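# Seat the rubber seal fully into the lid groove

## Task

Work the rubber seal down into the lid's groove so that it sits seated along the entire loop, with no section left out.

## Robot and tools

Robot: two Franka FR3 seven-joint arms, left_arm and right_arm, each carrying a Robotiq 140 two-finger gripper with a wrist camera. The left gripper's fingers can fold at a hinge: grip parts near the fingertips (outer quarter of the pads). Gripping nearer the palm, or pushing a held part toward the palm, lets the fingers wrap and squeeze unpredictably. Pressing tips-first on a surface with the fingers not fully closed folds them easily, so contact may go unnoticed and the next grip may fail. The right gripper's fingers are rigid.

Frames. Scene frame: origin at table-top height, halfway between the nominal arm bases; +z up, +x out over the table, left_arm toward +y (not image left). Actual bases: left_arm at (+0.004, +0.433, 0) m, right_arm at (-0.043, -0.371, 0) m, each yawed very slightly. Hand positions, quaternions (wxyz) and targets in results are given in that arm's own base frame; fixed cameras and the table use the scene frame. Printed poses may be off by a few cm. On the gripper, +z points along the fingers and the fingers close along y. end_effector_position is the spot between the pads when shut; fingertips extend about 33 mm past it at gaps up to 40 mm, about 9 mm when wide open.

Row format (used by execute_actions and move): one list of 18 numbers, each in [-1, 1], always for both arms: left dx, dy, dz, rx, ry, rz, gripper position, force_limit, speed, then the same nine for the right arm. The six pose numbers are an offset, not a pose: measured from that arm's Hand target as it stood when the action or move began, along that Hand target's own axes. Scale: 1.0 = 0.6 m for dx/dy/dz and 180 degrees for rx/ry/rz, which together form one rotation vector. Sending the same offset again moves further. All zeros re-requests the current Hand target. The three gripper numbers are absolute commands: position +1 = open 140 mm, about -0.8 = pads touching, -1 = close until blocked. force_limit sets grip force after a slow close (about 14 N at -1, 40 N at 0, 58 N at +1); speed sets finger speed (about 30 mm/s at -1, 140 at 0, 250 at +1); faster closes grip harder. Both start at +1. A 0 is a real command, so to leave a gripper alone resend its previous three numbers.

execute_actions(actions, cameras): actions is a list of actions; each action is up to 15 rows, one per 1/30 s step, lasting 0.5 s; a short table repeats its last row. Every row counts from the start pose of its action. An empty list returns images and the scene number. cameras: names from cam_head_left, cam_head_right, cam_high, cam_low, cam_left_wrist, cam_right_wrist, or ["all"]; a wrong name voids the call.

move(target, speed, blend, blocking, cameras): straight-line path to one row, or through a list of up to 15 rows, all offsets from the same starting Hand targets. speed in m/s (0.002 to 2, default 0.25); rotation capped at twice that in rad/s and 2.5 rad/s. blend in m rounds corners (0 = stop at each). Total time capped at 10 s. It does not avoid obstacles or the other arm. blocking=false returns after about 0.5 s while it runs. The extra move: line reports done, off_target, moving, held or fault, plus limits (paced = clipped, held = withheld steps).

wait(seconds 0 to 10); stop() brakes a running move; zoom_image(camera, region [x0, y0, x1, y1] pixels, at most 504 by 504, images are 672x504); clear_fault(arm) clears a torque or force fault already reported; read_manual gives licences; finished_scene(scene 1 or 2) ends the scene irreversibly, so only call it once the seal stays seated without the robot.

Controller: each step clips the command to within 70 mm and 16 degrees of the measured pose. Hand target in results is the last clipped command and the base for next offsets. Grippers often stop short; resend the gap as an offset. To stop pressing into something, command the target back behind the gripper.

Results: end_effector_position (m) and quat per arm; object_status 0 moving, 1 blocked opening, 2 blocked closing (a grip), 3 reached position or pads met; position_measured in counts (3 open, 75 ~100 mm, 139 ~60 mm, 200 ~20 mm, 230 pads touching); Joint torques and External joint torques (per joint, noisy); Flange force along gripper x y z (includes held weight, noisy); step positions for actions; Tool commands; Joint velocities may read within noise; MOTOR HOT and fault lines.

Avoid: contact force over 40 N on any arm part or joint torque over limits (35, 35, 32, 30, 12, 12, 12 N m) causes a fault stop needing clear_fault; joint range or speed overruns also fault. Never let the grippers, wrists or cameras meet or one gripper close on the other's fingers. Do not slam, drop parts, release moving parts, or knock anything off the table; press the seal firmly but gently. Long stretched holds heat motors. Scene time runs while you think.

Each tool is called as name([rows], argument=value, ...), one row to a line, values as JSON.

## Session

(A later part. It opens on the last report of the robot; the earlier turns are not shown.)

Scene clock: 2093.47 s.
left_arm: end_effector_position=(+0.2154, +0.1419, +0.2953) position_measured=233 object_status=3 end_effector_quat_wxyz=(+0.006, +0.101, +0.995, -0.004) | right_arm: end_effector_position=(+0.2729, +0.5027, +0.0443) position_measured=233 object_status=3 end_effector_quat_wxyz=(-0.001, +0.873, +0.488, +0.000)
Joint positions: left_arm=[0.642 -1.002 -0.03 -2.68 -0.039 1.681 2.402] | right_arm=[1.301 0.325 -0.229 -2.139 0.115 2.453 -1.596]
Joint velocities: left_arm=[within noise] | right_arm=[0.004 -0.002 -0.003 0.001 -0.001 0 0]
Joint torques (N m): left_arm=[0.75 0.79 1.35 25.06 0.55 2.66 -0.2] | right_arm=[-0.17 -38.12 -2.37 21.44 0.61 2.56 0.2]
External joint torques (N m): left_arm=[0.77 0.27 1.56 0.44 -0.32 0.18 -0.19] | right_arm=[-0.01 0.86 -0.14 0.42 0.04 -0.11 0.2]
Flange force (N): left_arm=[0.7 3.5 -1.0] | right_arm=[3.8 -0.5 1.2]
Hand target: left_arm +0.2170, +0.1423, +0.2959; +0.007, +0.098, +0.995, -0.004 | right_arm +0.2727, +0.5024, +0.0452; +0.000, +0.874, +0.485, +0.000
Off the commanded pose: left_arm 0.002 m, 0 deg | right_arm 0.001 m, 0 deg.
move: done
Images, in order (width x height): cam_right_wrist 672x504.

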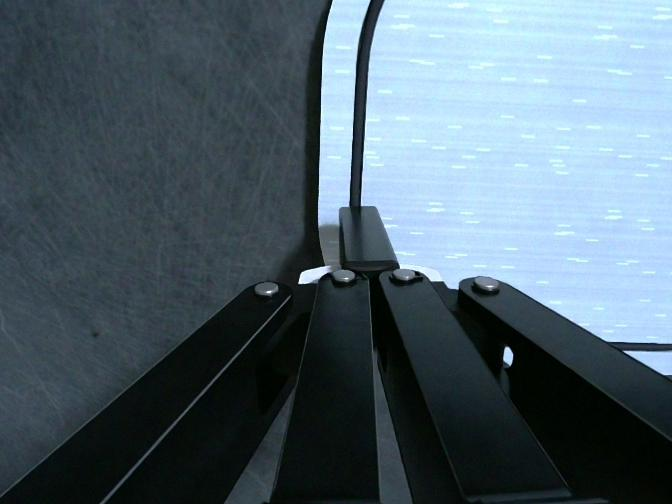

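move([
  [0,0,0,0,0,0,-1,-1,0,0,0,0.017,0,0,0,-1,-1,0],
  [0,0,0,0,0,0,-1,-1,0,-0.004,0,0.031,0,0,0,-1,-1,0],
], speed=0.03, blend=[0.002,0])

move([
  [0,0,0,0,0,0,-1,-1,0,0.004,0,-0.0310,0,0,0,-1,-1,0],
  [0,0,0,0,0,0,-1,-1,0,0.0373,0,-0.0310,0,0,0,-1,-1,0],
], speed=0.06, blend=[0.003,0], cameras=["cam_right_wrist"])

zoom_image(camera="cam_right_wrist", region=[260, 0, 460, 240])

Scene clock: 2104.20 s.
left_arm: end_effector_position=(+0.2154, +0.1419, +0.2953) position_measured=233 object_status=3 end_effector_quat_wxyz=(+0.006, +0.101, +0.995, -0.004) | right_arm: end_effector_position=(+0.2726, +0.5030, +0.0326) position_measured=233 object_status=3 end_effector_quat_wxyz=(-0.002, +0.875, +0.485, +0.002)
Joint positions: left_arm=[0.642 -1.002 -0.03 -2.68 -0.039 1.681 2.402] | right_arm=[1.301 0.346 -0.227 -2.145 0.126 2.484 -1.596]
Joint velocities: left_arm=[within noise] | right_arm=[0.001 0 0.001 -0.001 0.002 0.004 0]
Joint torques (N m): left_arm=[0.74 0.77 1.31 25.03 0.56 2.66 -0.19] | right_arm=[-0.98 -33.99 -1.45 19.47 1.03 3.32 0.05]
External joint torques (N m): left_arm=[0.72 0.12 1.54 0.5 -0.32 0.19 -0.19] | right_arm=[-1.14 5.37 0.59 -1.27 0.49 0.63 0.05]
Flange force (N): left_arm=[1.0 3.2 -1.1] | right_arm=[7.9 1.0 13.3]
Hand target: left_arm +0.2170, +0.1423, +0.2959; +0.007, +0.098, +0.995, -0.004 | right_arm +0.2714, +0.5004, +0.0266; +0.000, +0.874, +0.485, +0.000
Off the commanded pose: left_arm 0.002 m, 0 deg | right_arm 0.007 m, 0 deg.
move: off_target (right_arm)

Scene clock: 2105.43 s.
left_arm: end_effector_position=(+0.2154, +0.1419, +0.2953) position_measured=233 object_status=3 end_effector_quat_wxyz=(+0.006, +0.101, +0.995, -0.004) | right_arm: end_effector_position=(+0.2844, +0.5205, +0.0467) position_measured=233 object_status=3 end_effector_quat_wxyz=(-0.001, +0.874, +0.485, +0.003)
Joint positions: left_arm=[0.642 -1.002 -0.03 -2.68 -0.039 1.681 2.402] | right_arm=[1.296 0.37 -0.23 -2.062 0.123 2.425 -1.596]
Joint velocities: left_arm=[within noise] | right_arm=[-0.001 0 0.001 -0.001 0.001 -0.004 0]
Joint torques (N m): left_arm=[0.77 0.78 1.36 25.04 0.55 2.66 -0.18] | right_arm=[-0.97 -39.01 -2.03 22.24 1.03 2.61 0.04]
External joint torques (N m): left_arm=[0.77 0.2 1.59 0.47 -0.32 0.18 -0.18] | right_arm=[-1.01 1.65 0.33 0.9 0.45 -0.06 0.04]
Flange force (N): left_arm=[0.9 3.5 -1.1] | right_arm=[8.5 0.8 3.5]
Hand target: left_arm +0.2170, +0.1423, +0.2959; +0.007, +0.098, +0.995, -0.004 | right_arm +0.2833, +0.5194, +0.0452; +0.000, +0.874, +0.485, +0.000
Off the commanded pose: left_arm 0.002 m, 0 deg | right_arm 0.002 m, 0 deg.
move: done
Images, in order (width x height): cam_right_wrist 672x504.

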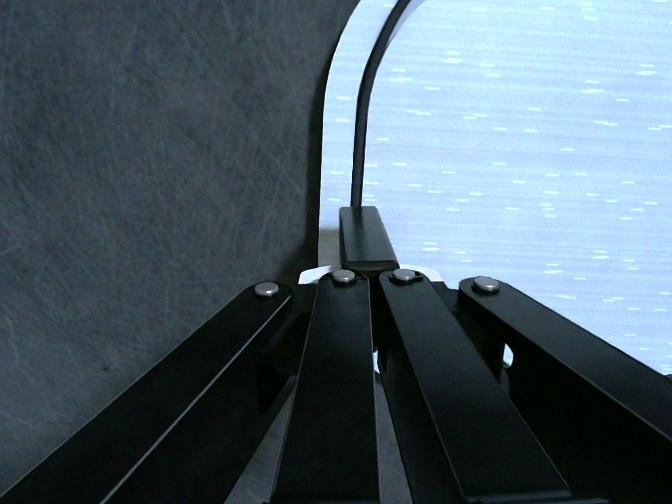

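Scaled by 2.100 from the camera's 672x504 image, which has a finer 960x720 frame.

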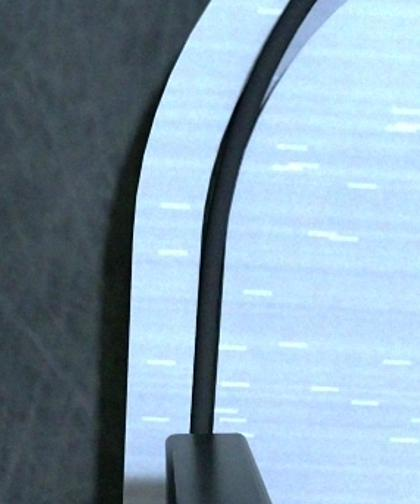

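move([
  [0,0,0,0,0,0,-1,-1,0,0,0,0.017,0,0,0,-1,-1,0],
  [0,0,0,0,0,0,-1,-1,0,-0.0045,0,0.032,0,0,0,-1,-1,0],
], speed=0.03, blend=[0.002,0])

move([
  [0,0,0,0,0,0,-1,-1,0,0.0045,0,-0.0320,0,0,0,-1,-1,0],
  [0,0,0,0,0,0,-1,-1,0,0.0378,0,-0.0320,0,0,0,-1,-1,0],
], speed=0.06, blend=[0.003,0], cameras=["cam_right_wrist"])

zoom_image(camera="cam_right_wrist", region=[260, 0, 460, 240])

Scene clock: 2116.73 s.
left_arm: end_effector_position=(+0.2154, +0.1419, +0.2953) position_measured=233 object_status=3 end_effector_quat_wxyz=(+0.006, +0.101, +0.995, -0.004) | right_arm: end_effector_position=(+0.2831, +0.5197, +0.0321) position_measured=233 object_status=3 end_effector_quat_wxyz=(-0.002, +0.876, +0.483, +0.002)
Joint positions: left_arm=[0.642 -1.002 -0.03 -2.68 -0.039 1.681 2.402] | right_arm=[1.288 0.394 -0.22 -2.069 0.133 2.455 -1.596]
Joint velocities: left_arm=[within noise] | right_arm=[0.001 0 0 0.001 0 0.004 -0.001]
Joint torques (N m): left_arm=[0.78 0.79 1.31 25.05 0.55 2.66 -0.2] | right_arm=[-1.04 -35.68 -1.35 19.05 1.03 3.31 -0.17]
External joint torques (N m): left_arm=[0.77 0.22 1.52 0.5 -0.32 0.19 -0.2] | right_arm=[-1.2 5.38 0.93 -1.97 0.47 0.63 -0.17]
Flange force (N): left_arm=[0.7 3.4 -1.2] | right_arm=[5.3 1.5 13.0]
Hand target: left_arm +0.2170, +0.1423, +0.2959; +0.007, +0.098, +0.995, -0.004 | right_arm +0.2819, +0.5171, +0.0260; +0.000, +0.874, +0.485, +0.000
Off the commanded pose: left_arm 0.002 m, 0 deg | right_arm 0.007 m, 0 deg.
move: off_target (right_arm)

Scene clock: 2117.97 s.
left_arm: end_effector_position=(+0.2154, +0.1419, +0.2953) position_measured=233 object_status=3 end_effector_quat_wxyz=(+0.006, +0.101, +0.995, -0.004) | right_arm: end_effector_position=(+0.2950, +0.5375, +0.0467) position_measured=233 object_status=3 end_effector_quat_wxyz=(-0.001, +0.875, +0.484, +0.003)
Joint positions: left_arm=[0.642 -1.002 -0.03 -2.68 -0.039 1.681 2.402] | right_arm=[1.279 0.419 -0.219 -1.982 0.128 2.394 -1.596]
Joint velocities: left_arm=[within noise] | right_arm=[0 0 0.001 0 0.001 -0.005 -0.002]
Joint torques (N m): left_arm=[0.76 0.75 1.34 25.03 0.55 2.66 -0.22] | right_arm=[-0.91 -40.91 -2.24 22.38 0.95 2.68 0.01]
External joint torques (N m): left_arm=[0.76 0.14 1.59 0.46 -0.32 0.18 -0.22] | right_arm=[-1.06 1.64 0.21 0.64 0.34 0.01 0.01]
Flange force (N): left_arm=[1.1 3.2 -1.0] | right_arm=[7.5 0.9 3.3]
Hand target: left_arm +0.2170, +0.1423, +0.2959; +0.007, +0.098, +0.995, -0.004 | right_arm +0.2939, +0.5363, +0.0452; +0.000, +0.874, +0.485, +0.000
Off the commanded pose: left_arm 0.002 m, 0 deg | right_arm 0.002 m, 0 deg.
move: done
Images, in order (width x height): cam_right_wrist 672x504.

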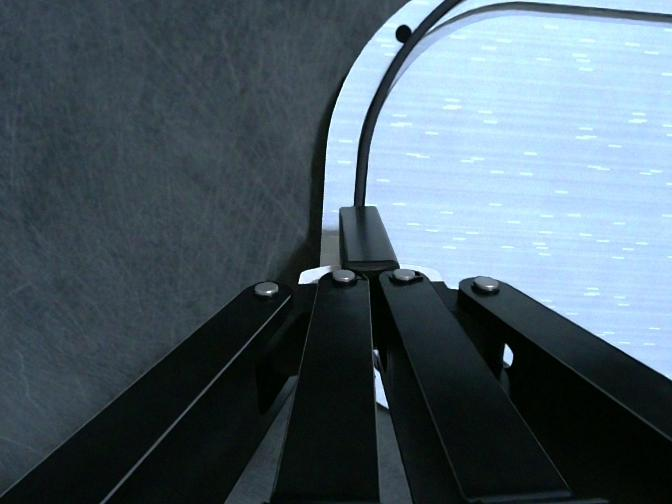

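Scaled by 2.100 from the camera's 672x504 image, which has a finer 960x720 frame.

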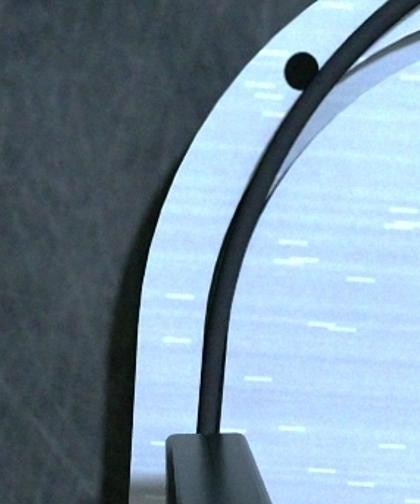

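move([
  [0,0,0,0,0,0,-1,-1,0,0,0.004,0.017,0,0,0,-1,-1,0],
  [0,0,0,0,0,0,-1,-1,0,-0.0045,0.004,0.032,0,0,0,-1,-1,0],
], speed=0.03, blend=[0.002,0])

move([
  [0,0,0,0,0,0,-1,-1,0,0.0045,0,-0.0320,0,0,0,-1,-1,0],
  [0,0,0,0,0,0,-1,-1,0,0.0295,0.01,-0.0320,0,0,0.0833,-1,-1,0],
], speed=0.06, blend=[0.003,0], cameras=["cam_right_wrist"])

zoom_image(camera="cam_right_wrist", region=[260, 0, 460, 240])

Scene clock: 2130.37 s.
left_arm: end_effector_position=(+0.2154, +0.1419, +0.2953) position_measured=233 object_status=3 end_effector_quat_wxyz=(+0.006, +0.101, +0.995, -0.004) | right_arm: end_effector_position=(+0.2958, +0.5349, +0.0317) position_measured=233 object_status=3 end_effector_quat_wxyz=(-0.001, +0.876, +0.482, +0.002)
Joint positions: left_arm=[0.642 -1.002 -0.03 -2.68 -0.039 1.681 2.402] | right_arm=[1.266 0.442 -0.207 -1.99 0.135 2.423 -1.601]
Joint velocities: left_arm=[within noise] | right_arm=[-0.001 0 0.001 -0.002 0 0.004 -0.001]
Joint torques (N m): left_arm=[0.8 0.77 1.3 25.06 0.54 2.66 -0.19] | right_arm=[-0.82 -37.44 -1.9 19.68 0.97 3.35 -0.15]
External joint torques (N m): left_arm=[0.79 0.23 1.52 0.46 -0.33 0.18 -0.19] | right_arm=[-0.84 5.74 0.66 -1.87 0.38 0.65 -0.15]
Flange force (N): left_arm=[0.8 3.4 -1.1] | right_arm=[6.2 1.0 12.8]
Hand target: left_arm +0.2170, +0.1423, +0.2959; +0.007, +0.098, +0.995, -0.004 | right_arm +0.2945, +0.5328, +0.0260; +0.000, +0.874, +0.485, +0.000
Off the commanded pose: left_arm 0.002 m, 0 deg | right_arm 0.006 m, 0 deg.
move: off_target (right_arm)

Scene clock: 2133.73 s.
left_arm: end_effector_position=(+0.2154, +0.1419, +0.2953) position_measured=233 object_status=3 end_effector_quat_wxyz=(+0.006, +0.101, +0.995, -0.004) | right_arm: end_effector_position=(+0.3098, +0.5455, +0.0465) position_measured=233 object_status=3 end_effector_quat_wxyz=(-0.001, +0.928, +0.372, +0.002)
Joint positions: left_arm=[0.642 -1.002 -0.03 -2.68 -0.039 1.681 2.402] | right_arm=[1.334 0.466 -0.297 -1.92 0.188 2.364 -1.4]
Joint velocities: left_arm=[within noise] | right_arm=[-0.001 0.001 0 0 0 0 0.007]
Joint torques (N m): left_arm=[0.76 0.76 1.32 25.03 0.56 2.66 -0.2] | right_arm=[0.15 -41.72 -4.67 22.6 1.06 2.56 0.25]
External joint torques (N m): left_arm=[0.74 0.23 1.52 0.43 -0.31 0.18 -0.19] | right_arm=[0.14 1.73 -0.65 0.72 0.45 -0.1 0.25]
Flange force (N): left_arm=[0.8 3.4 -1.0] | right_arm=[7.2 -2.4 2.5]
Hand target: left_arm +0.2170, +0.1423, +0.2959; +0.007, +0.098, +0.995, -0.004 | right_arm +0.3089, +0.5446, +0.0452; +0.000, +0.930, +0.367, +0.000
Off the commanded pose: left_arm 0.002 m, 0 deg | right_arm 0.002 m, 1 deg.
move: done
Images, in order (width x height): cam_right_wrist 672x504.

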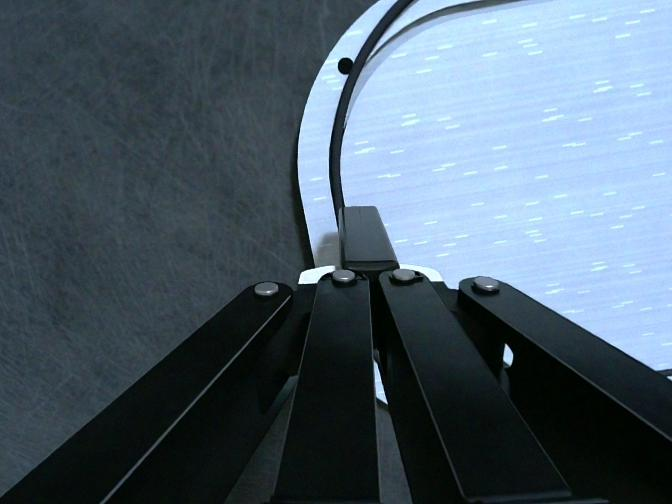

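Scaled by 2.100 from the camera's 672x504 image, which has a finer 960x720 frame.

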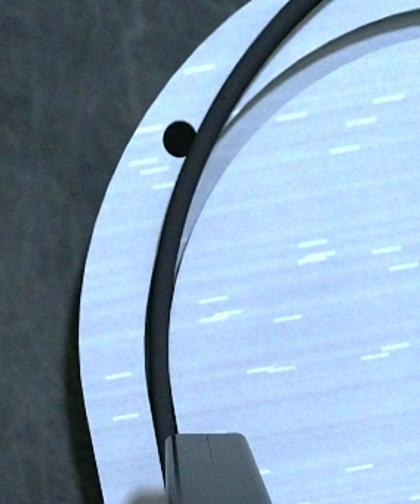

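move([
  [0,0,0,0,0,0,-1,-1,0,0.0083,-0.0125,0.017,0,0,0,-1,-1,0],
  [0,0,0,0,0,0,-1,-1,0,0.0043,-0.0113,0.032,0,0,0,-1,-1,0],
], speed=0.03, blend=[0.002,0])

move([
  [0,0,0,0,0,0,-1,-1,0,0.004,-0.0012,-0.0320,0,0,0,-1,-1,0],
  [0,0,0,0,0,0,-1,-1,0,0.0373,-0.0037,-0.0320,0,0,0,-1,-1,0],
], speed=0.06, blend=[0.003,0], cameras=["cam_right_wrist"])

zoom_image(camera="cam_right_wrist", region=[260, 0, 460, 240])

Scene clock: 2162.30 s.
left_arm: end_effector_position=(+0.2154, +0.1419, +0.2953) position_measured=233 object_status=3 end_effector_quat_wxyz=(+0.006, +0.101, +0.995, -0.004) | right_arm: end_effector_position=(+0.3081, +0.5524, +0.0312) position_measured=233 object_status=3 end_effector_quat_wxyz=(-0.001, +0.929, +0.369, +0.001)
Joint positions: left_arm=[0.642 -1.002 -0.03 -2.68 -0.039 1.681 2.402] | right_arm=[1.335 0.508 -0.291 -1.897 0.204 2.379 -1.396]
Joint velocities: left_arm=[within noise] | right_arm=[0 0.001 0 0 0.001 0.003 -0.001]
Joint torques (N m): left_arm=[0.79 0.78 1.34 25.02 0.55 2.67 -0.21] | right_arm=[0.21 -40.13 -3.49 20.09 1.21 3.28 0.11]
External joint torques (N m): left_arm=[0.79 0.26 1.56 0.4 -0.32 0.19 -0.21] | right_arm=[0.37 4.36 0.93 -1.57 0.61 0.61 0.11]
Flange force (N): left_arm=[0.8 3.5 -0.9] | right_arm=[3.2 -1.7 9.7]
Hand target: left_arm +0.2170, +0.1423, +0.2959; +0.007, +0.098, +0.995, -0.004 | right_arm +0.3062, +0.5513, +0.0260; +0.000, +0.930, +0.367, +0.000
Off the commanded pose: left_arm 0.002 m, 0 deg | right_arm 0.006 m, 0 deg.
move: off_target (right_arm)

Scene clock: 2163.57 s.
left_arm: end_effector_position=(+0.2154, +0.1419, +0.2953) position_measured=233 object_status=3 end_effector_quat_wxyz=(+0.006, +0.101, +0.995, -0.004) | right_arm: end_effector_position=(+0.3223, +0.5693, +0.0468) position_measured=233 object_status=3 end_effector_quat_wxyz=(-0.001, +0.930, +0.368, +0.003)
Joint positions: left_arm=[0.642 -1.002 -0.03 -2.68 -0.039 1.681 2.402] | right_arm=[1.325 0.537 -0.297 -1.803 0.203 2.316 -1.395]
Joint velocities: left_arm=[within noise] | right_arm=[-0.001 -0.001 0 0 0.001 -0.005 0]
Joint torques (N m): left_arm=[0.8 0.8 1.31 25.04 0.54 2.66 -0.21] | right_arm=[-0.95 -44.27 -4.32 23 1.09 2.59 -0.02]
External joint torques (N m): left_arm=[0.79 0.26 1.53 0.44 -0.33 0.18 -0.21] | right_arm=[-0.93 1.56 0.28 0.7 0.45 -0.07 -0.02]
Flange force (N): left_arm=[0.7 3.5 -1.0] | right_arm=[8.5 -1.3 3.0]
Hand target: left_arm +0.2170, +0.1423, +0.2959; +0.007, +0.098, +0.995, -0.004 | right_arm +0.3210, +0.5682, +0.0452; +0.000, +0.930, +0.367, +0.000
Off the commanded pose: left_arm 0.002 m, 0 deg | right_arm 0.002 m, 0 deg.
move: done
Images, in order (width x height): cam_right_wrist 672x504.

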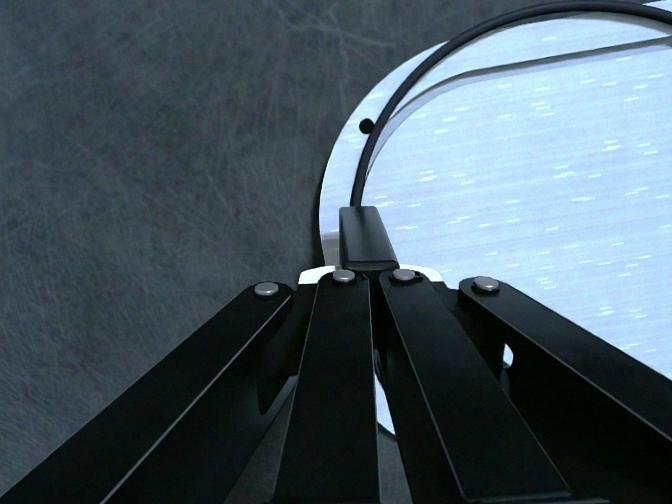

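Scaled by 2.100 from the camera's 672x504 image, which has a finer 960x720 frame.

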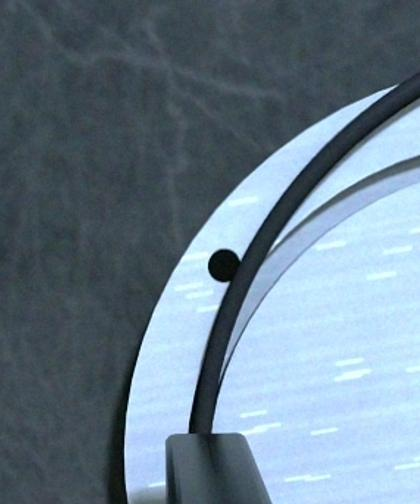

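move([
  [0,0,0,0,0,0,-1,-1,0,0,0,0.017,0,0,0,-1,-1,0],
  [0,0,0,0,0,0,-1,-1,0,-0.0045,0.001,0.0335,0,0,0,-1,-1,0],
], speed=0.03, blend=[0.002,0])

move([
  [0,0,0,0,0,0,-1,-1,0,0.0045,-0.001,-0.0335,0,0,0,-1,-1,0],
  [0,0,0,0,0,0,-1,-1,0,0.0445,0.008,-0.0335,0,0,0.1167,-0.325,-1,0],
], speed=0.06, blend=[0.003,0], cameras=["cam_right_wrist"])

zoom_image(camera="cam_right_wrist", region=[260, 60, 460, 300])

Scene clock: 2176.13 s.
left_arm: end_effector_position=(+0.2154, +0.1419, +0.2953) position_measured=233 object_status=3 end_effector_quat_wxyz=(+0.006, +0.101, +0.995, -0.004) | right_arm: end_effector_position=(+0.3206, +0.5678, +0.0307) position_measured=233 object_status=3 end_effector_quat_wxyz=(-0.001, +0.931, +0.365, +0.001)
Joint positions: left_arm=[0.642 -1.002 -0.03 -2.68 -0.039 1.681 2.402] | right_arm=[1.319 0.56 -0.288 -1.812 0.213 2.345 -1.395]
Joint velocities: left_arm=[within noise] | right_arm=[0 0 0 -0.002 0 0.003 0]
Joint torques (N m): left_arm=[0.77 0.77 1.32 25.04 0.55 2.66 -0.18] | right_arm=[-0.98 -40.9 -3.85 19.94 1.14 3.3 -0.09]
External joint torques (N m): left_arm=[0.75 0.2 1.54 0.45 -0.32 0.18 -0.18] | right_arm=[-1.07 5.48 0.72 -2.12 0.52 0.62 -0.09]
Flange force (N): left_arm=[0.9 3.3 -1.0] | right_arm=[5.1 0.1 11.7]
Hand target: left_arm +0.2170, +0.1423, +0.2959; +0.007, +0.098, +0.995, -0.004 | right_arm +0.3195, +0.5659, +0.0251; +0.000, +0.930, +0.367, +0.000
Off the commanded pose: left_arm 0.002 m, 0 deg | right_arm 0.006 m, 0 deg.
move: off_target (right_arm)

Scene clock: 2181.00 s.
left_arm: end_effector_position=(+0.2154, +0.1419, +0.2953) position_measured=233 object_status=3 end_effector_quat_wxyz=(+0.006, +0.101, +0.995, -0.004) | right_arm: end_effector_position=(+0.3433, +0.5815, +0.0466) position_measured=170 object_status=0 end_effector_quat_wxyz=(-0.001, +0.981, +0.195, +0.002)
Joint positions: left_arm=[0.642 -1.002 -0.03 -2.68 -0.039 1.681 2.402] | right_arm=[1.396 0.62 -0.415 -1.699 0.307 2.259 -1.11]
Joint torques (N m): left_arm=[0.75 0.79 1.33 25.05 0.55 2.65 -0.22] | right_arm=[-0.16 -45.49 -7.71 23.01 0.98 2.56 0.19]
External joint torques (N m): left_arm=[0.68 0.25 1.51 0.52 -0.33 0.18 -0.22] | right_arm=[-0.05 1.81 -0.27 0.58 0.34 -0.11 0.19]
Flange force (N): left_arm=[0.5 3.4 -1.2] | right_arm=[6.6 -5.0 2.6]
Hand target: left_arm +0.2170, +0.1423, +0.2959; +0.007, +0.098, +0.995, -0.004 | right_arm +0.3423, +0.5807, +0.0451; +0.000, +0.982, +0.191, +0.000
Off the commanded pose: left_arm 0.002 m, 0 deg | right_arm 0.002 m, 1 deg.
move: done
Images, in order (width x height): cam_right_wrist 672x504.

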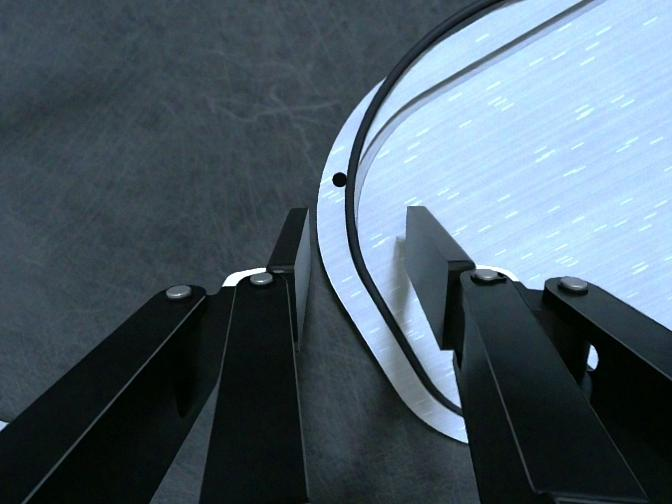

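Scaled by 2.100 from the camera's 672x504 image, which has a finer 960x720 frame.

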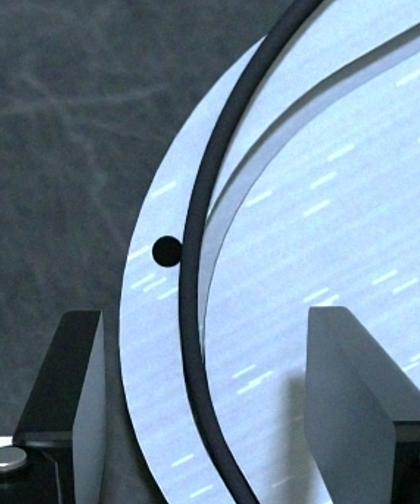

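move([
  [0,0,0,0,0,0,-1,-1,0,0.025,-0.0033,0.004,0,0,0.0583,-0.325,-1,0],
  [0,0,0,0,0,0,-1,-1,0,0.025,-0.0033,0.0235,0,0,0.0583,-0.325,-1,0],
  [0,0,0,0,0,0,-1,-1,0,0.025,-0.0033,0.0235,0,0,0.0583,-1,-1,-1],
], speed=0.03, cameras=["cam_right_wrist"])

zoom_image(camera="cam_right_wrist", region=[300, 100, 430, 240])

Scene clock: 2202.33 s.
left_arm: end_effector_position=(+0.2154, +0.1419, +0.2953) position_measured=233 object_status=3 end_effector_quat_wxyz=(+0.006, +0.101, +0.995, -0.004) | right_arm: end_effector_position=(+0.3548, +0.5876, +0.0322) position_measured=230 object_status=0 end_effector_quat_wxyz=(+0.001, +0.995, +0.104, -0.001)
Joint positions: left_arm=[0.642 -1.002 -0.03 -2.68 -0.039 1.681 2.402] | right_arm=[1.413 0.695 -0.46 -1.632 0.37 2.236 -0.965]
Joint torques (N m): left_arm=[0.76 0.81 1.33 24.99 0.56 2.65 -0.2] | right_arm=[-0.43 -46.74 -9.24 22.18 1.1 2.91 0.06]
External joint torques (N m): left_arm=[0.77 0.27 1.56 0.42 -0.31 0.18 -0.2] | right_arm=[-0.77 1.72 -0.59 0.01 0.45 0.27 0.07]
Flange force (N): left_arm=[0.8 3.5 -1.0] | right_arm=[4.4 -3.1 3.4]
Hand target: left_arm +0.2170, +0.1423, +0.2959; +0.007, +0.098, +0.995, -0.004 | right_arm +0.3554, +0.5881, +0.0310; +0.000, +0.995, +0.101, +0.000
Off the commanded pose: left_arm 0.002 m, 0 deg | right_arm 0.001 m, 0 deg.
move: done
Images, in order (width x height): cam_right_wrist 672x504.

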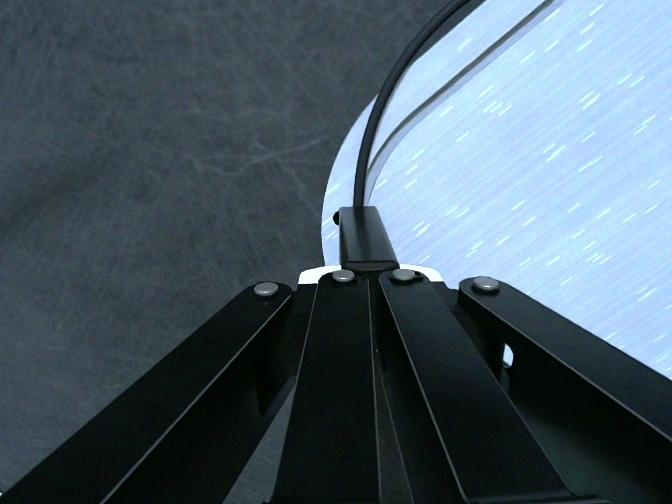

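Scaled by 3.600 from the camera's 672x504 image, which has a finer 960x720 frame.

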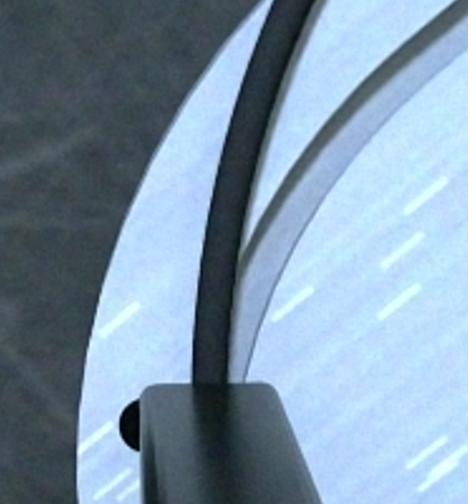

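move([
  [0,0,0,0,0,0,-1,-1,0,0,0,-0.0235,0,0,0,-1,-1,0],
  [0,0,0,0,0,0,-1,-1,0,-0.0238,0.0075,-0.0235,0,0,-0.0583,-1,-1,0],
  [0,0,0,0,0,0,-1,-1,0,-0.0238,0.0075,-0.004,0,0,-0.0583,-1,-1,0],
  [0,0,0,0,0,0,-1,-1,0,-0.0266,0.0106,0.0108,0,0,-0.0583,-1,-1,0],
], speed=[0.06,0.06,0.03,0.03], blend=[0.004,0,0.002,0])

move(target=[0,0,0,0,0,0,-1,-1,0,0.0033,-0.0025,-0.0343,0,0,0,-0.325,-1,0], speed=0.06, cameras=["cam_right_wrist"])

zoom_image(camera="cam_right_wrist", region=[260, 60, 460, 300])

Scene clock: 2238.13 s.
left_arm: end_effector_position=(+0.2154, +0.1419, +0.2953) position_measured=233 object_status=3 end_effector_quat_wxyz=(+0.006, +0.101, +0.995, -0.004) | right_arm: end_effector_position=(+0.3413, +0.5809, +0.0300) position_measured=230 object_status=3 end_effector_quat_wxyz=(-0.001, +0.982, +0.188, +0.001)
Joint positions: left_arm=[0.642 -1.002 -0.03 -2.68 -0.039 1.681 2.402] | right_arm=[1.389 0.643 -0.402 -1.706 0.317 2.287 -1.1]
Joint velocities: left_arm=[within noise] | right_arm=[-0.001 -0.002 0 0 0 0.004 -0.003]
Joint torques (N m): left_arm=[0.79 0.82 1.34 25.02 0.55 2.66 -0.21] | right_arm=[-1.33 -42.46 -6.41 20.16 0.97 3.42 -0.14]
External joint torques (N m): left_arm=[0.81 0.25 1.59 0.39 -0.32 0.17 -0.21] | right_arm=[-1.31 5.04 0.95 -1.93 0.34 0.75 -0.14]
Flange force (N): left_arm=[0.9 3.5 -0.9] | right_arm=[5.1 -1.4 11.0]
Hand target: left_arm +0.2170, +0.1423, +0.2959; +0.007, +0.098, +0.995, -0.004 | right_arm +0.3410, +0.5787, +0.0246; +0.000, +0.982, +0.191, +0.000
Off the commanded pose: left_arm 0.002 m, 0 deg | right_arm 0.006 m, 0 deg.
move: off_target (right_arm)

Scene clock: 2239.13 s.
left_arm: end_effector_position=(+0.2154, +0.1419, +0.2953) position_measured=233 object_status=3 end_effector_quat_wxyz=(+0.006, +0.101, +0.995, -0.004) | right_arm: end_effector_position=(+0.3428, +0.5816, +0.0445) position_measured=170 object_status=3 end_effector_quat_wxyz=(-0.001, +0.982, +0.191, +0.000)
Joint positions: left_arm=[0.642 -1.002 -0.03 -2.68 -0.039 1.681 2.402] | right_arm=[1.39 0.623 -0.408 -1.697 0.306 2.26 -1.1]
Joint velocities: left_arm=[within noise] | right_arm=[-0.001 0.001 0 0.001 0.001 -0.003 -0.001]
Joint torques (N m): left_arm=[0.76 0.8 1.33 25.03 0.56 2.65 -0.22] | right_arm=[0.13 -46.15 -7.94 22.66 0.42 2.59 0.07]
External joint torques (N m): left_arm=[0.76 0.19 1.59 0.48 -0.32 0.18 -0.22] | right_arm=[0.06 1.21 -0.75 0.24 -0.23 -0.08 0.07]
Flange force (N): left_arm=[0.9 3.4 -1.1] | right_arm=[3.4 -2.6 1.1]
Hand target: left_arm +0.2170, +0.1423, +0.2959; +0.007, +0.098, +0.995, -0.004 | right_arm +0.3423, +0.5808, +0.0451; +0.000, +0.982, +0.191, +0.000
Off the commanded pose: left_arm 0.002 m, 0 deg | right_arm 0.001 m, 0 deg.
move: done
Images, in order (width x height): cam_right_wrist 672x504.

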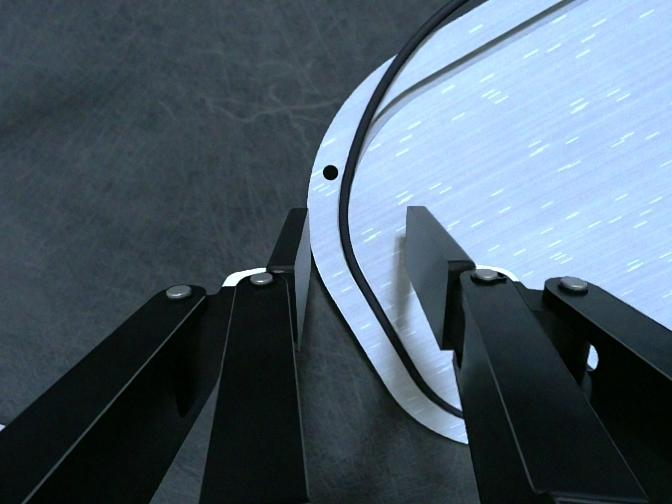

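Scaled by 2.100 from the camera's 672x504 image, which has a finer 960x720 frame.

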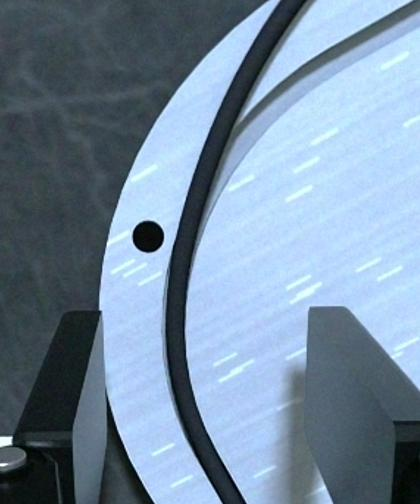

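move([
  [0,0,0,0,0,0,-1,-1,0,0.0617,0.0027,0.004,0,0,0.1333,-0.325,-1,0],
  [0,0,0,0,0,0,-1,-1,0,0.0617,0.0027,0.024,0,0,0.1333,-0.325,-1,0],
], speed=[0.05,0.03], cameras=["cam_right_wrist"])

zoom_image(camera="cam_right_wrist", region=[260, 60, 460, 300])

Scene clock: 2263.30 s.
left_arm: end_effector_position=(+0.2154, +0.1419, +0.2953) position_measured=233 object_status=3 end_effector_quat_wxyz=(+0.006, +0.101, +0.995, -0.004) | right_arm: end_effector_position=(+0.3764, +0.5925, +0.0318) position_measured=170 object_status=3 end_effector_quat_wxyz=(+0.002, +1.000, -0.013, -0.001)
Joint positions: left_arm=[0.642 -1.002 -0.03 -2.68 -0.039 1.681 2.402] | right_arm=[1.424 0.763 -0.524 -1.545 0.437 2.185 -0.78]
Joint velocities: left_arm=[within noise] | right_arm=[-0.001 0 -0.001 -0.002 0.004 0.005 0]
Joint torques (N m): left_arm=[0.8 0.78 1.32 25.04 0.55 2.67 -0.21] | right_arm=[-0.48 -47.9 -11.07 22.21 1.12 2.87 0.12]
External joint torques (N m): left_arm=[0.81 0.18 1.57 0.52 -0.32 0.2 -0.21] | right_arm=[-0.59 1.63 -0.45 0.25 0.47 0.24 0.12]
Flange force (N): left_arm=[0.9 3.4 -1.2] | right_arm=[4.0 -5.2 3.0]
Hand target: left_arm +0.2170, +0.1423, +0.2959; +0.007, +0.098, +0.995, -0.004 | right_arm +0.3772, +0.5932, +0.0307; +0.000, +1.000, -0.017, +0.000
Off the commanded pose: left_arm 0.002 m, 0 deg | right_arm 0.002 m, 0 deg.
move: done
Images, in order (width x height): cam_right_wrist 672x504.

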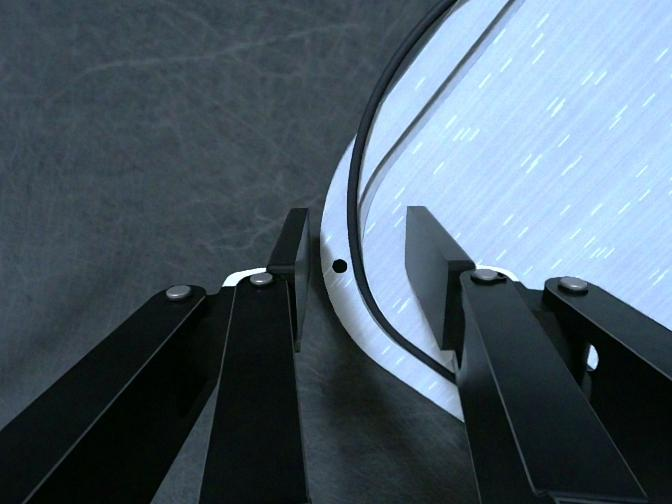

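Scaled by 2.100 from the camera's 672x504 image, which has a finer 960x720 frame.

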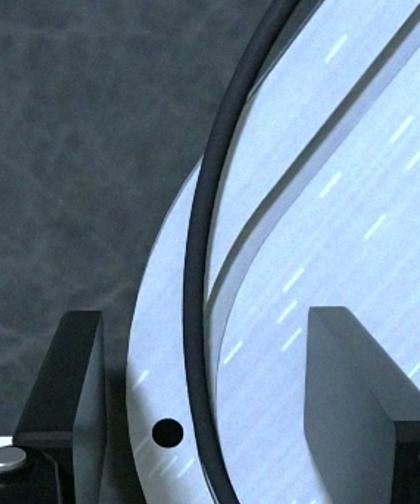

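move(target=[0,0,0,0,0,0,-1,-1,0,0,0,0,0,0,0,-1,-1,-1], speed=0.03, cameras=["cam_right_wrist"])

zoom_image(camera="cam_right_wrist", region=[300, 100, 430, 240])

Scene clock: 2270.90 s.
left_arm: end_effector_position=(+0.2154, +0.1419, +0.2953) position_measured=233 object_status=3 end_effector_quat_wxyz=(+0.006, +0.101, +0.995, -0.004) | right_arm: end_effector_position=(+0.3766, +0.5931, +0.0321) position_measured=230 object_status=0 end_effector_quat_wxyz=(+0.001, +1.000, -0.014, -0.001)
Joint positions: left_arm=[0.642 -1.002 -0.03 -2.68 -0.039 1.681 2.402] | right_arm=[1.424 0.763 -0.524 -1.544 0.438 2.186 -0.78]
Joint torques (N m): left_arm=[0.79 0.8 1.36 25.01 0.55 2.66 -0.22] | right_arm=[-0.44 -47.01 -11.2 21.67 1.04 2.85 0.1]
External joint torques (N m): left_arm=[0.76 0.19 1.57 0.44 -0.33 0.18 -0.22] | right_arm=[-0.49 2.76 -0.45 -0.44 0.39 0.18 0.1]
Flange force (N): left_arm=[0.9 3.3 -1.0] | right_arm=[3.8 -4.9 4.6]
Hand target: left_arm +0.2170, +0.1423, +0.2959; +0.007, +0.098, +0.995, -0.004 | right_arm +0.3772, +0.5932, +0.0307; +0.000, +1.000, -0.017, +0.000
Off the commanded pose: left_arm 0.002 m, 0 deg | right_arm 0.002 m, 0 deg.
move: done
Images, in order (width x height): cam_right_wrist 672x504.

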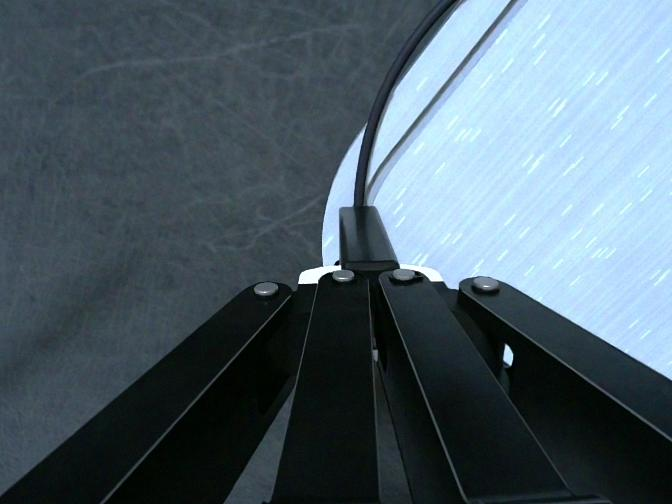

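Scaled by 3.600 from the camera's 672x504 image, which has a finer 960x720 frame.

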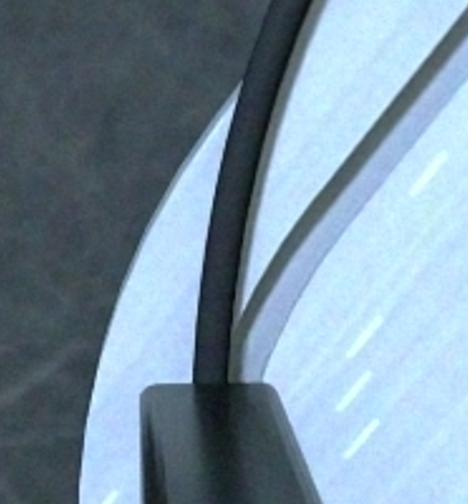

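move([
  [0,0,0,0,0,0,-1,-1,0,0,0,-0.0205,0,0,0,-1,-1,-1],
  [0,0,0,0,0,0,-1,-1,0,0,0,-0.0205,0,0,0,-0.325,-1,0],
  [0,0,0,0,0,0,-1,-1,0,0,0,0.0028,0,0,0,-0.325,-1,0],
  [0,0,0,0,0,0,-1,-1,0,0,0,0.0028,0,0,0,-1,-1,-1],
], speed=[0.06,0.06,0.03,0.03], cameras=["cam_right_wrist"])

zoom_image(camera="cam_right_wrist", region=[300, 100, 430, 240])

Scene clock: 2286.17 s.
left_arm: end_effector_position=(+0.2154, +0.1419, +0.2953) position_measured=233 object_status=3 end_effector_quat_wxyz=(+0.006, +0.101, +0.995, -0.004) | right_arm: end_effector_position=(+0.3767, +0.5932, +0.0306) position_measured=225 object_status=0 end_effector_quat_wxyz=(+0.001, +1.000, -0.016, +0.000)
Joint positions: left_arm=[0.642 -1.002 -0.03 -2.68 -0.039 1.681 2.402] | right_arm=[1.43 0.768 -0.532 -1.544 0.446 2.186 -0.779]
Joint torques (N m): left_arm=[0.77 0.79 1.3 25.02 0.55 2.67 -0.22] | right_arm=[-0.91 -47.99 -11.12 22.35 1.1 2.93 0]
External joint torques (N m): left_arm=[0.76 0.2 1.52 0.47 -0.32 0.19 -0.22] | right_arm=[-0.81 1.66 -0.09 0.41 0.45 0.27 0]
Flange force (N): left_arm=[0.8 3.3 -1.1] | right_arm=[5.1 -6.2 3.5]
Hand target: left_arm +0.2170, +0.1423, +0.2959; +0.007, +0.098, +0.995, -0.004 | right_arm +0.3772, +0.5932, +0.0290; +0.000, +1.000, -0.017, +0.000
Off the commanded pose: left_arm 0.002 m, 0 deg | right_arm 0.002 m, 0 deg.
move: done
Images, in order (width x height): cam_right_wrist 672x504.

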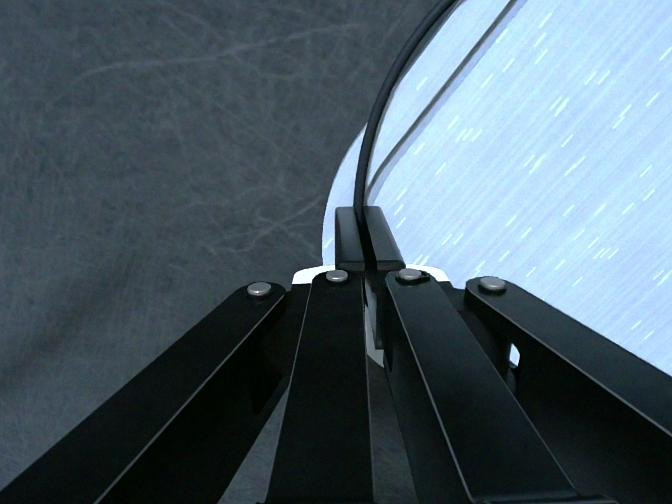

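Scaled by 3.600 from the camera's 672x504 image, which has a finer 960x720 frame.

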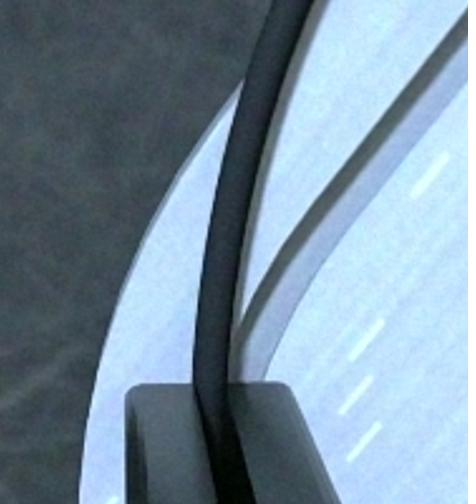

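move(target=[0,0,0,0,0,0,-1,-1,0,0.0033,0.0038,0,0,0,0.0667,-1,-1,-1], speed=0.02, cameras=["cam_right_wrist"])

zoom_image(camera="cam_right_wrist", region=[300, 100, 430, 240])

Scene clock: 2303.43 s.
left_arm: end_effector_position=(+0.2154, +0.1419, +0.2953) position_measured=233 object_status=3 end_effector_quat_wxyz=(+0.006, +0.101, +0.995, -0.004) | right_arm: end_effector_position=(+0.3803, +0.5929, +0.0315) position_measured=225 object_status=2 end_effector_quat_wxyz=(-0.003, +0.993, -0.116, +0.001)
Joint positions: left_arm=[0.642 -1.002 -0.03 -2.68 -0.039 1.681 2.402] | right_arm=[1.468 0.784 -0.587 -1.544 0.497 2.182 -0.61]
Joint velocities: left_arm=[within noise] | right_arm=[0 0 0 0.001 0.001 -0.001 0.008]
Joint torques (N m): left_arm=[0.79 0.75 1.36 25.02 0.55 2.66 -0.21] | right_arm=[0.01 -47.25 -13.14 21.67 1.1 2.68 0.25]
External joint torques (N m): left_arm=[0.79 0.28 1.58 0.35 -0.32 0.17 -0.21] | right_arm=[-0.03 1.88 -0.94 0.1 0.46 0.02 0.25]
Flange force (N): left_arm=[0.8 3.5 -0.8] | right_arm=[1.8 -5.4 2.5]
Hand target: left_arm +0.2170, +0.1423, +0.2959; +0.007, +0.098, +0.995, -0.004 | right_arm +0.3791, +0.5909, +0.0290; +0.000, +0.993, -0.122, +0.000
Off the commanded pose: left_arm 0.002 m, 0 deg | right_arm 0.003 m, 1 deg.
move: done
Images, in order (width x height): cam_right_wrist 672x504.

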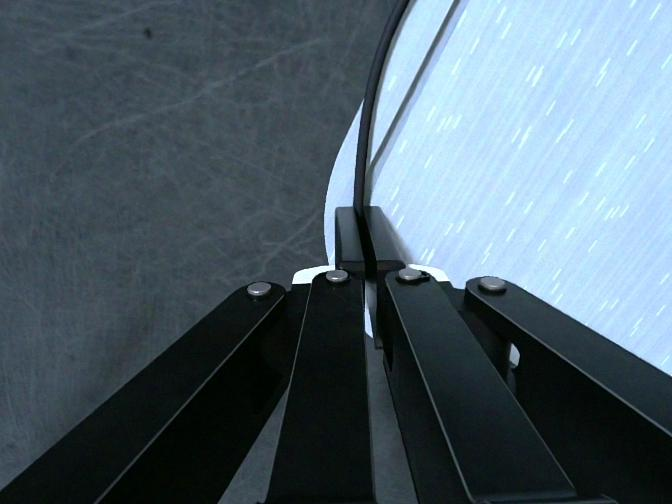

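Scaled by 3.600 from the camera's 672x504 image, which has a finer 960x720 frame.

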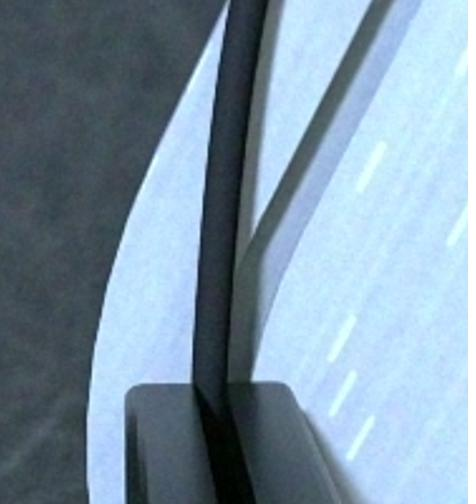

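move(target=[0,0,0,0,0,0,-1,-1,0,0.001,0.0045,0.001,0,0,0.028,-1,-1,-1], speed=0.02, cameras=["cam_right_wrist"])

zoom_image(camera="cam_right_wrist", region=[300, 100, 430, 240])

Scene clock: 2325.47 s.
left_arm: end_effector_position=(+0.2154, +0.1419, +0.2953) position_measured=233 object_status=3 end_effector_quat_wxyz=(+0.006, +0.101, +0.995, -0.004) | right_arm: end_effector_position=(+0.3802, +0.5904, +0.0313) position_measured=225 object_status=2 end_effector_quat_wxyz=(-0.003, +0.987, -0.159, +0.001)
Joint positions: left_arm=[0.642 -1.002 -0.03 -2.68 -0.039 1.681 2.402] | right_arm=[1.485 0.785 -0.609 -1.555 0.516 2.182 -0.535]
Joint velocities: left_arm=[within noise] | right_arm=[0.001 0 -0.001 0 0 0 0.005]
Joint torques (N m): left_arm=[0.77 0.76 1.35 25.01 0.56 2.66 -0.2] | right_arm=[0.05 -46.58 -13.64 21.24 1.06 2.77 0.14]
External joint torques (N m): left_arm=[0.78 0.22 1.61 0.4 -0.31 0.17 -0.2] | right_arm=[0.14 2.24 -0.85 -0.22 0.41 0.1 0.14]
Flange force (N): left_arm=[1.0 3.4 -0.9] | right_arm=[1.0 -4.3 3.1]
Hand target: left_arm +0.2170, +0.1423, +0.2959; +0.007, +0.098, +0.995, -0.004 | right_arm +0.3791, +0.5881, +0.0284; +0.000, +0.986, -0.165, +0.000
Off the commanded pose: left_arm 0.002 m, 0 deg | right_arm 0.004 m, 1 deg.
move: off_target (right_arm)
Images, in order (width x height): cam_right_wrist 672x504.

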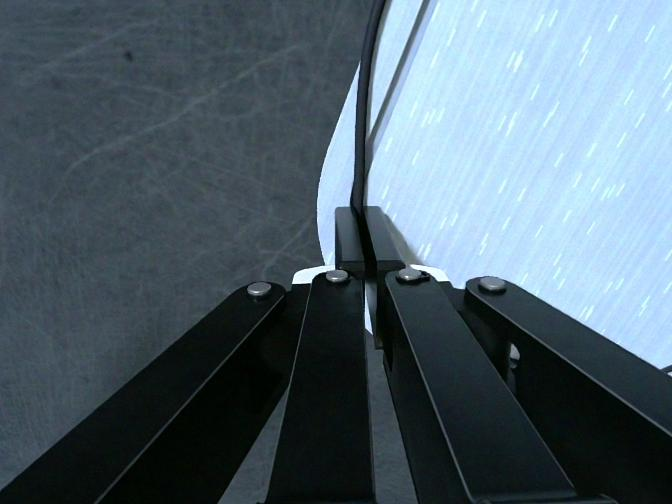

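Scaled by 3.600 from the camera's 672x504 image, which has a finer 960x720 frame.

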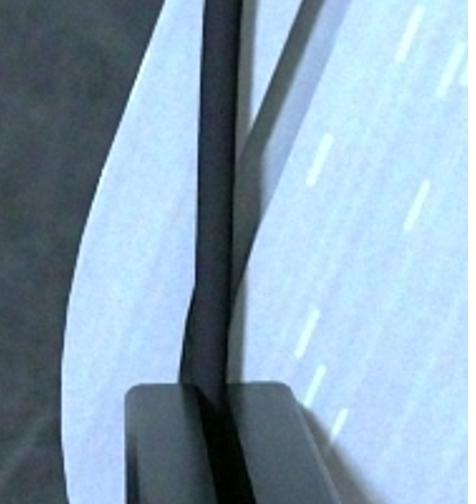

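move(target=[0,0,0,0,0,0,-1,-1,0,0,-0.0018,0.001,0,0,0,-1,-1,-1], speed=0.02, cameras=["cam_right_wrist"])

zoom_image(camera="cam_right_wrist", region=[300, 100, 430, 240])

Scene clock: 2339.57 s.
left_arm: end_effector_position=(+0.2154, +0.1419, +0.2953) position_measured=233 object_status=3 end_effector_quat_wxyz=(+0.006, +0.101, +0.995, -0.004) | right_arm: end_effector_position=(+0.3803, +0.5905, +0.0307) position_measured=225 object_status=2 end_effector_quat_wxyz=(-0.002, +0.987, -0.160, +0.001)
Joint positions: left_arm=[0.642 -1.002 -0.03 -2.68 -0.039 1.681 2.402] | right_arm=[1.485 0.788 -0.609 -1.553 0.516 2.181 -0.533]
Joint torques (N m): left_arm=[0.77 0.78 1.31 25.06 0.55 2.67 -0.21] | right_arm=[-0.88 -45.81 -12.62 21.91 1.13 2.78 0.24]
External joint torques (N m): left_arm=[0.74 0.23 1.5 0.49 -0.32 0.19 -0.21] | right_arm=[-0.84 3.01 0.14 0.49 0.48 0.12 0.24]
Flange force (N): left_arm=[0.6 3.4 -1.1] | right_arm=[4.1 -12.2 5.5]
Hand target: left_arm +0.2170, +0.1423, +0.2959; +0.007, +0.098, +0.995, -0.004 | right_arm +0.3794, +0.5891, +0.0278; +0.000, +0.986, -0.165, +0.000
Off the commanded pose: left_arm 0.002 m, 0 deg | right_arm 0.003 m, 1 deg.
move: done
Images, in order (width x height): cam_right_wrist 672x504.

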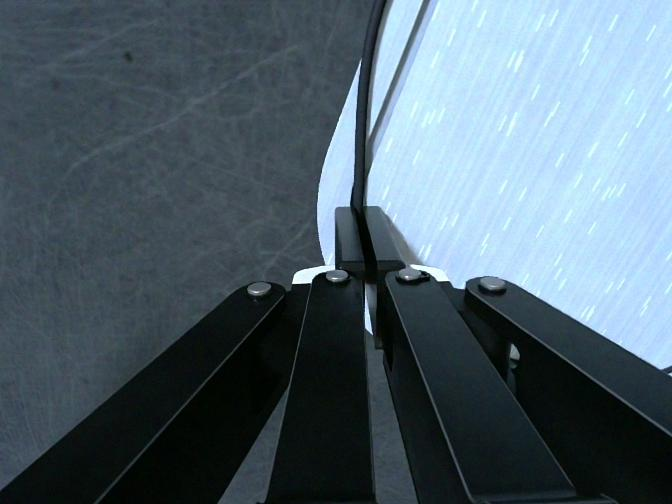

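Scaled by 3.600 from the camera's 672x504 image, which has a finer 960x720 frame.

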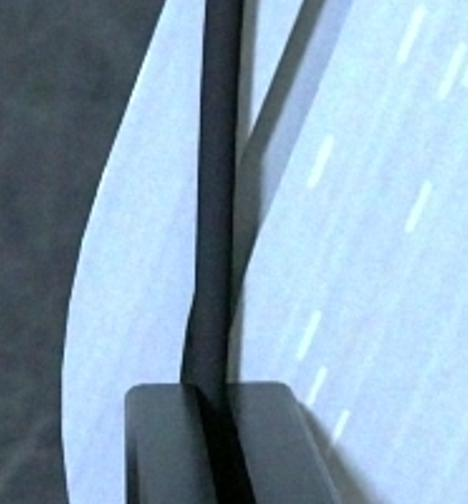

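move(target=[0,0,0,0,0,0,-1,-1,0,0,0,0.007,0,0,0,-1,-1,-1], speed=0.02)

Scene clock: 2347.77 s.
left_arm: end_effector_position=(+0.2154, +0.1419, +0.2953) position_measured=233 object_status=3 end_effector_quat_wxyz=(+0.006, +0.101, +0.995, -0.004) | right_arm: end_effector_position=(+0.3806, +0.5904, +0.0296) position_measured=225 object_status=2 end_effector_quat_wxyz=(-0.002, +0.987, -0.162, +0.001)
Joint positions: left_arm=[0.642 -1.002 -0.03 -2.68 -0.039 1.681 2.402] | right_arm=[1.483 0.79 -0.609 -1.551 0.519 2.181 -0.533]
Joint torques (N m): left_arm=[0.78 0.78 1.3 25.03 0.55 2.65 -0.18] | right_arm=[-0.78 -43.35 -11.6 20.9 1.42 3.36 0.14]
External joint torques (N m): left_arm=[0.77 0.2 1.53 0.48 -0.32 0.18 -0.18] | right_arm=[-0.81 5.56 1.16 -0.54 0.77 0.7 0.15]
Flange force (N): left_arm=[0.8 3.4 -1.1] | right_arm=[4.4 -13.2 11.3]
Hand target: left_arm +0.2170, +0.1423, +0.2959; +0.007, +0.098, +0.995, -0.004 | right_arm +0.3794, +0.5891, +0.0236; +0.000, +0.986, -0.165, +0.000
Off the commanded pose: left_arm 0.002 m, 0 deg | right_arm 0.006 m, 1 deg.
move: off_target (right_arm)

move(target=[0,0,0,0,0,0,-1,-1,0,0,0,0.0035,0,0,0,-1,-1,-1], speed=0.02, cameras=["cam_right_wrist"])

zoom_image(camera="cam_right_wrist", region=[300, 100, 430, 240])

Scene clock: 2354.03 s.
left_arm: end_effector_position=(+0.2154, +0.1419, +0.2953) position_measured=233 object_status=3 end_effector_quat_wxyz=(+0.006, +0.101, +0.995, -0.004) | right_arm: end_effector_position=(+0.3810, +0.5906, +0.0293) position_measured=225 object_status=2 end_effector_quat_wxyz=(-0.003, +0.987, -0.162, +0.000)
Joint positions: left_arm=[0.642 -1.002 -0.03 -2.68 -0.039 1.681 2.402] | right_arm=[1.483 0.792 -0.609 -1.55 0.521 2.181 -0.533]
Joint torques (N m): left_arm=[0.8 0.74 1.35 25.03 0.55 2.67 -0.23] | right_arm=[-0.43 -42.6 -10.84 19.63 1.44 3.19 0.09]
External joint torques (N m): left_arm=[0.79 0.18 1.62 0.44 -0.33 0.19 -0.23] | right_arm=[-0.71 6.25 1.74 -1.8 0.79 0.54 0.1]
Flange force (N): left_arm=[1.0 3.4 -1.0] | right_arm=[3.3 -9.1 12.6]
Hand target: left_arm +0.2170, +0.1423, +0.2959; +0.007, +0.098, +0.995, -0.004 | right_arm +0.3794, +0.5891, +0.0215; +0.000, +0.986, -0.165, +0.000
Off the commanded pose: left_arm 0.002 m, 0 deg | right_arm 0.008 m, 0 deg.
move: off_target (right_arm)
Images, in order (width x height): cam_right_wrist 672x504.

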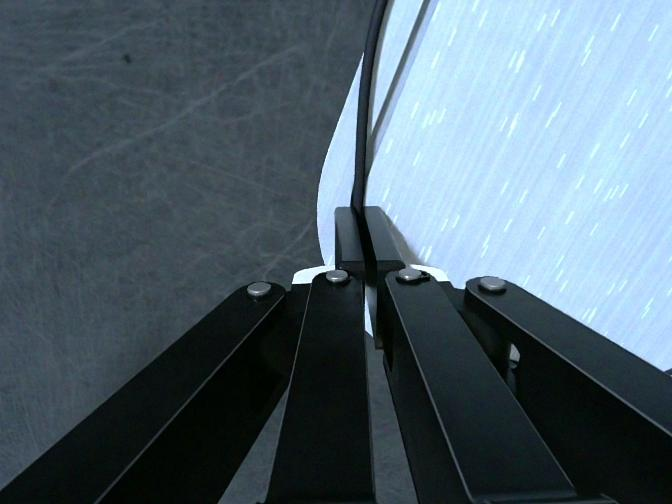

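Scaled by 3.600 from the camera's 672x504 image, which has a finer 960x720 frame.

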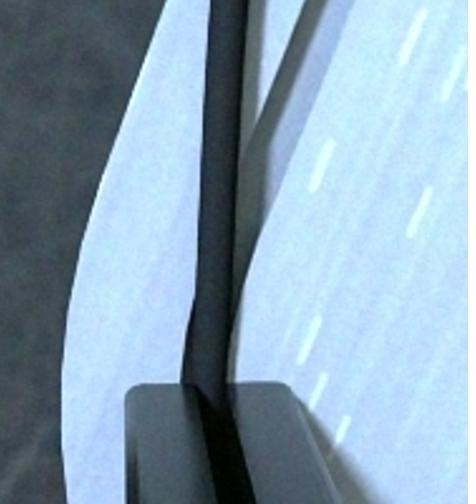

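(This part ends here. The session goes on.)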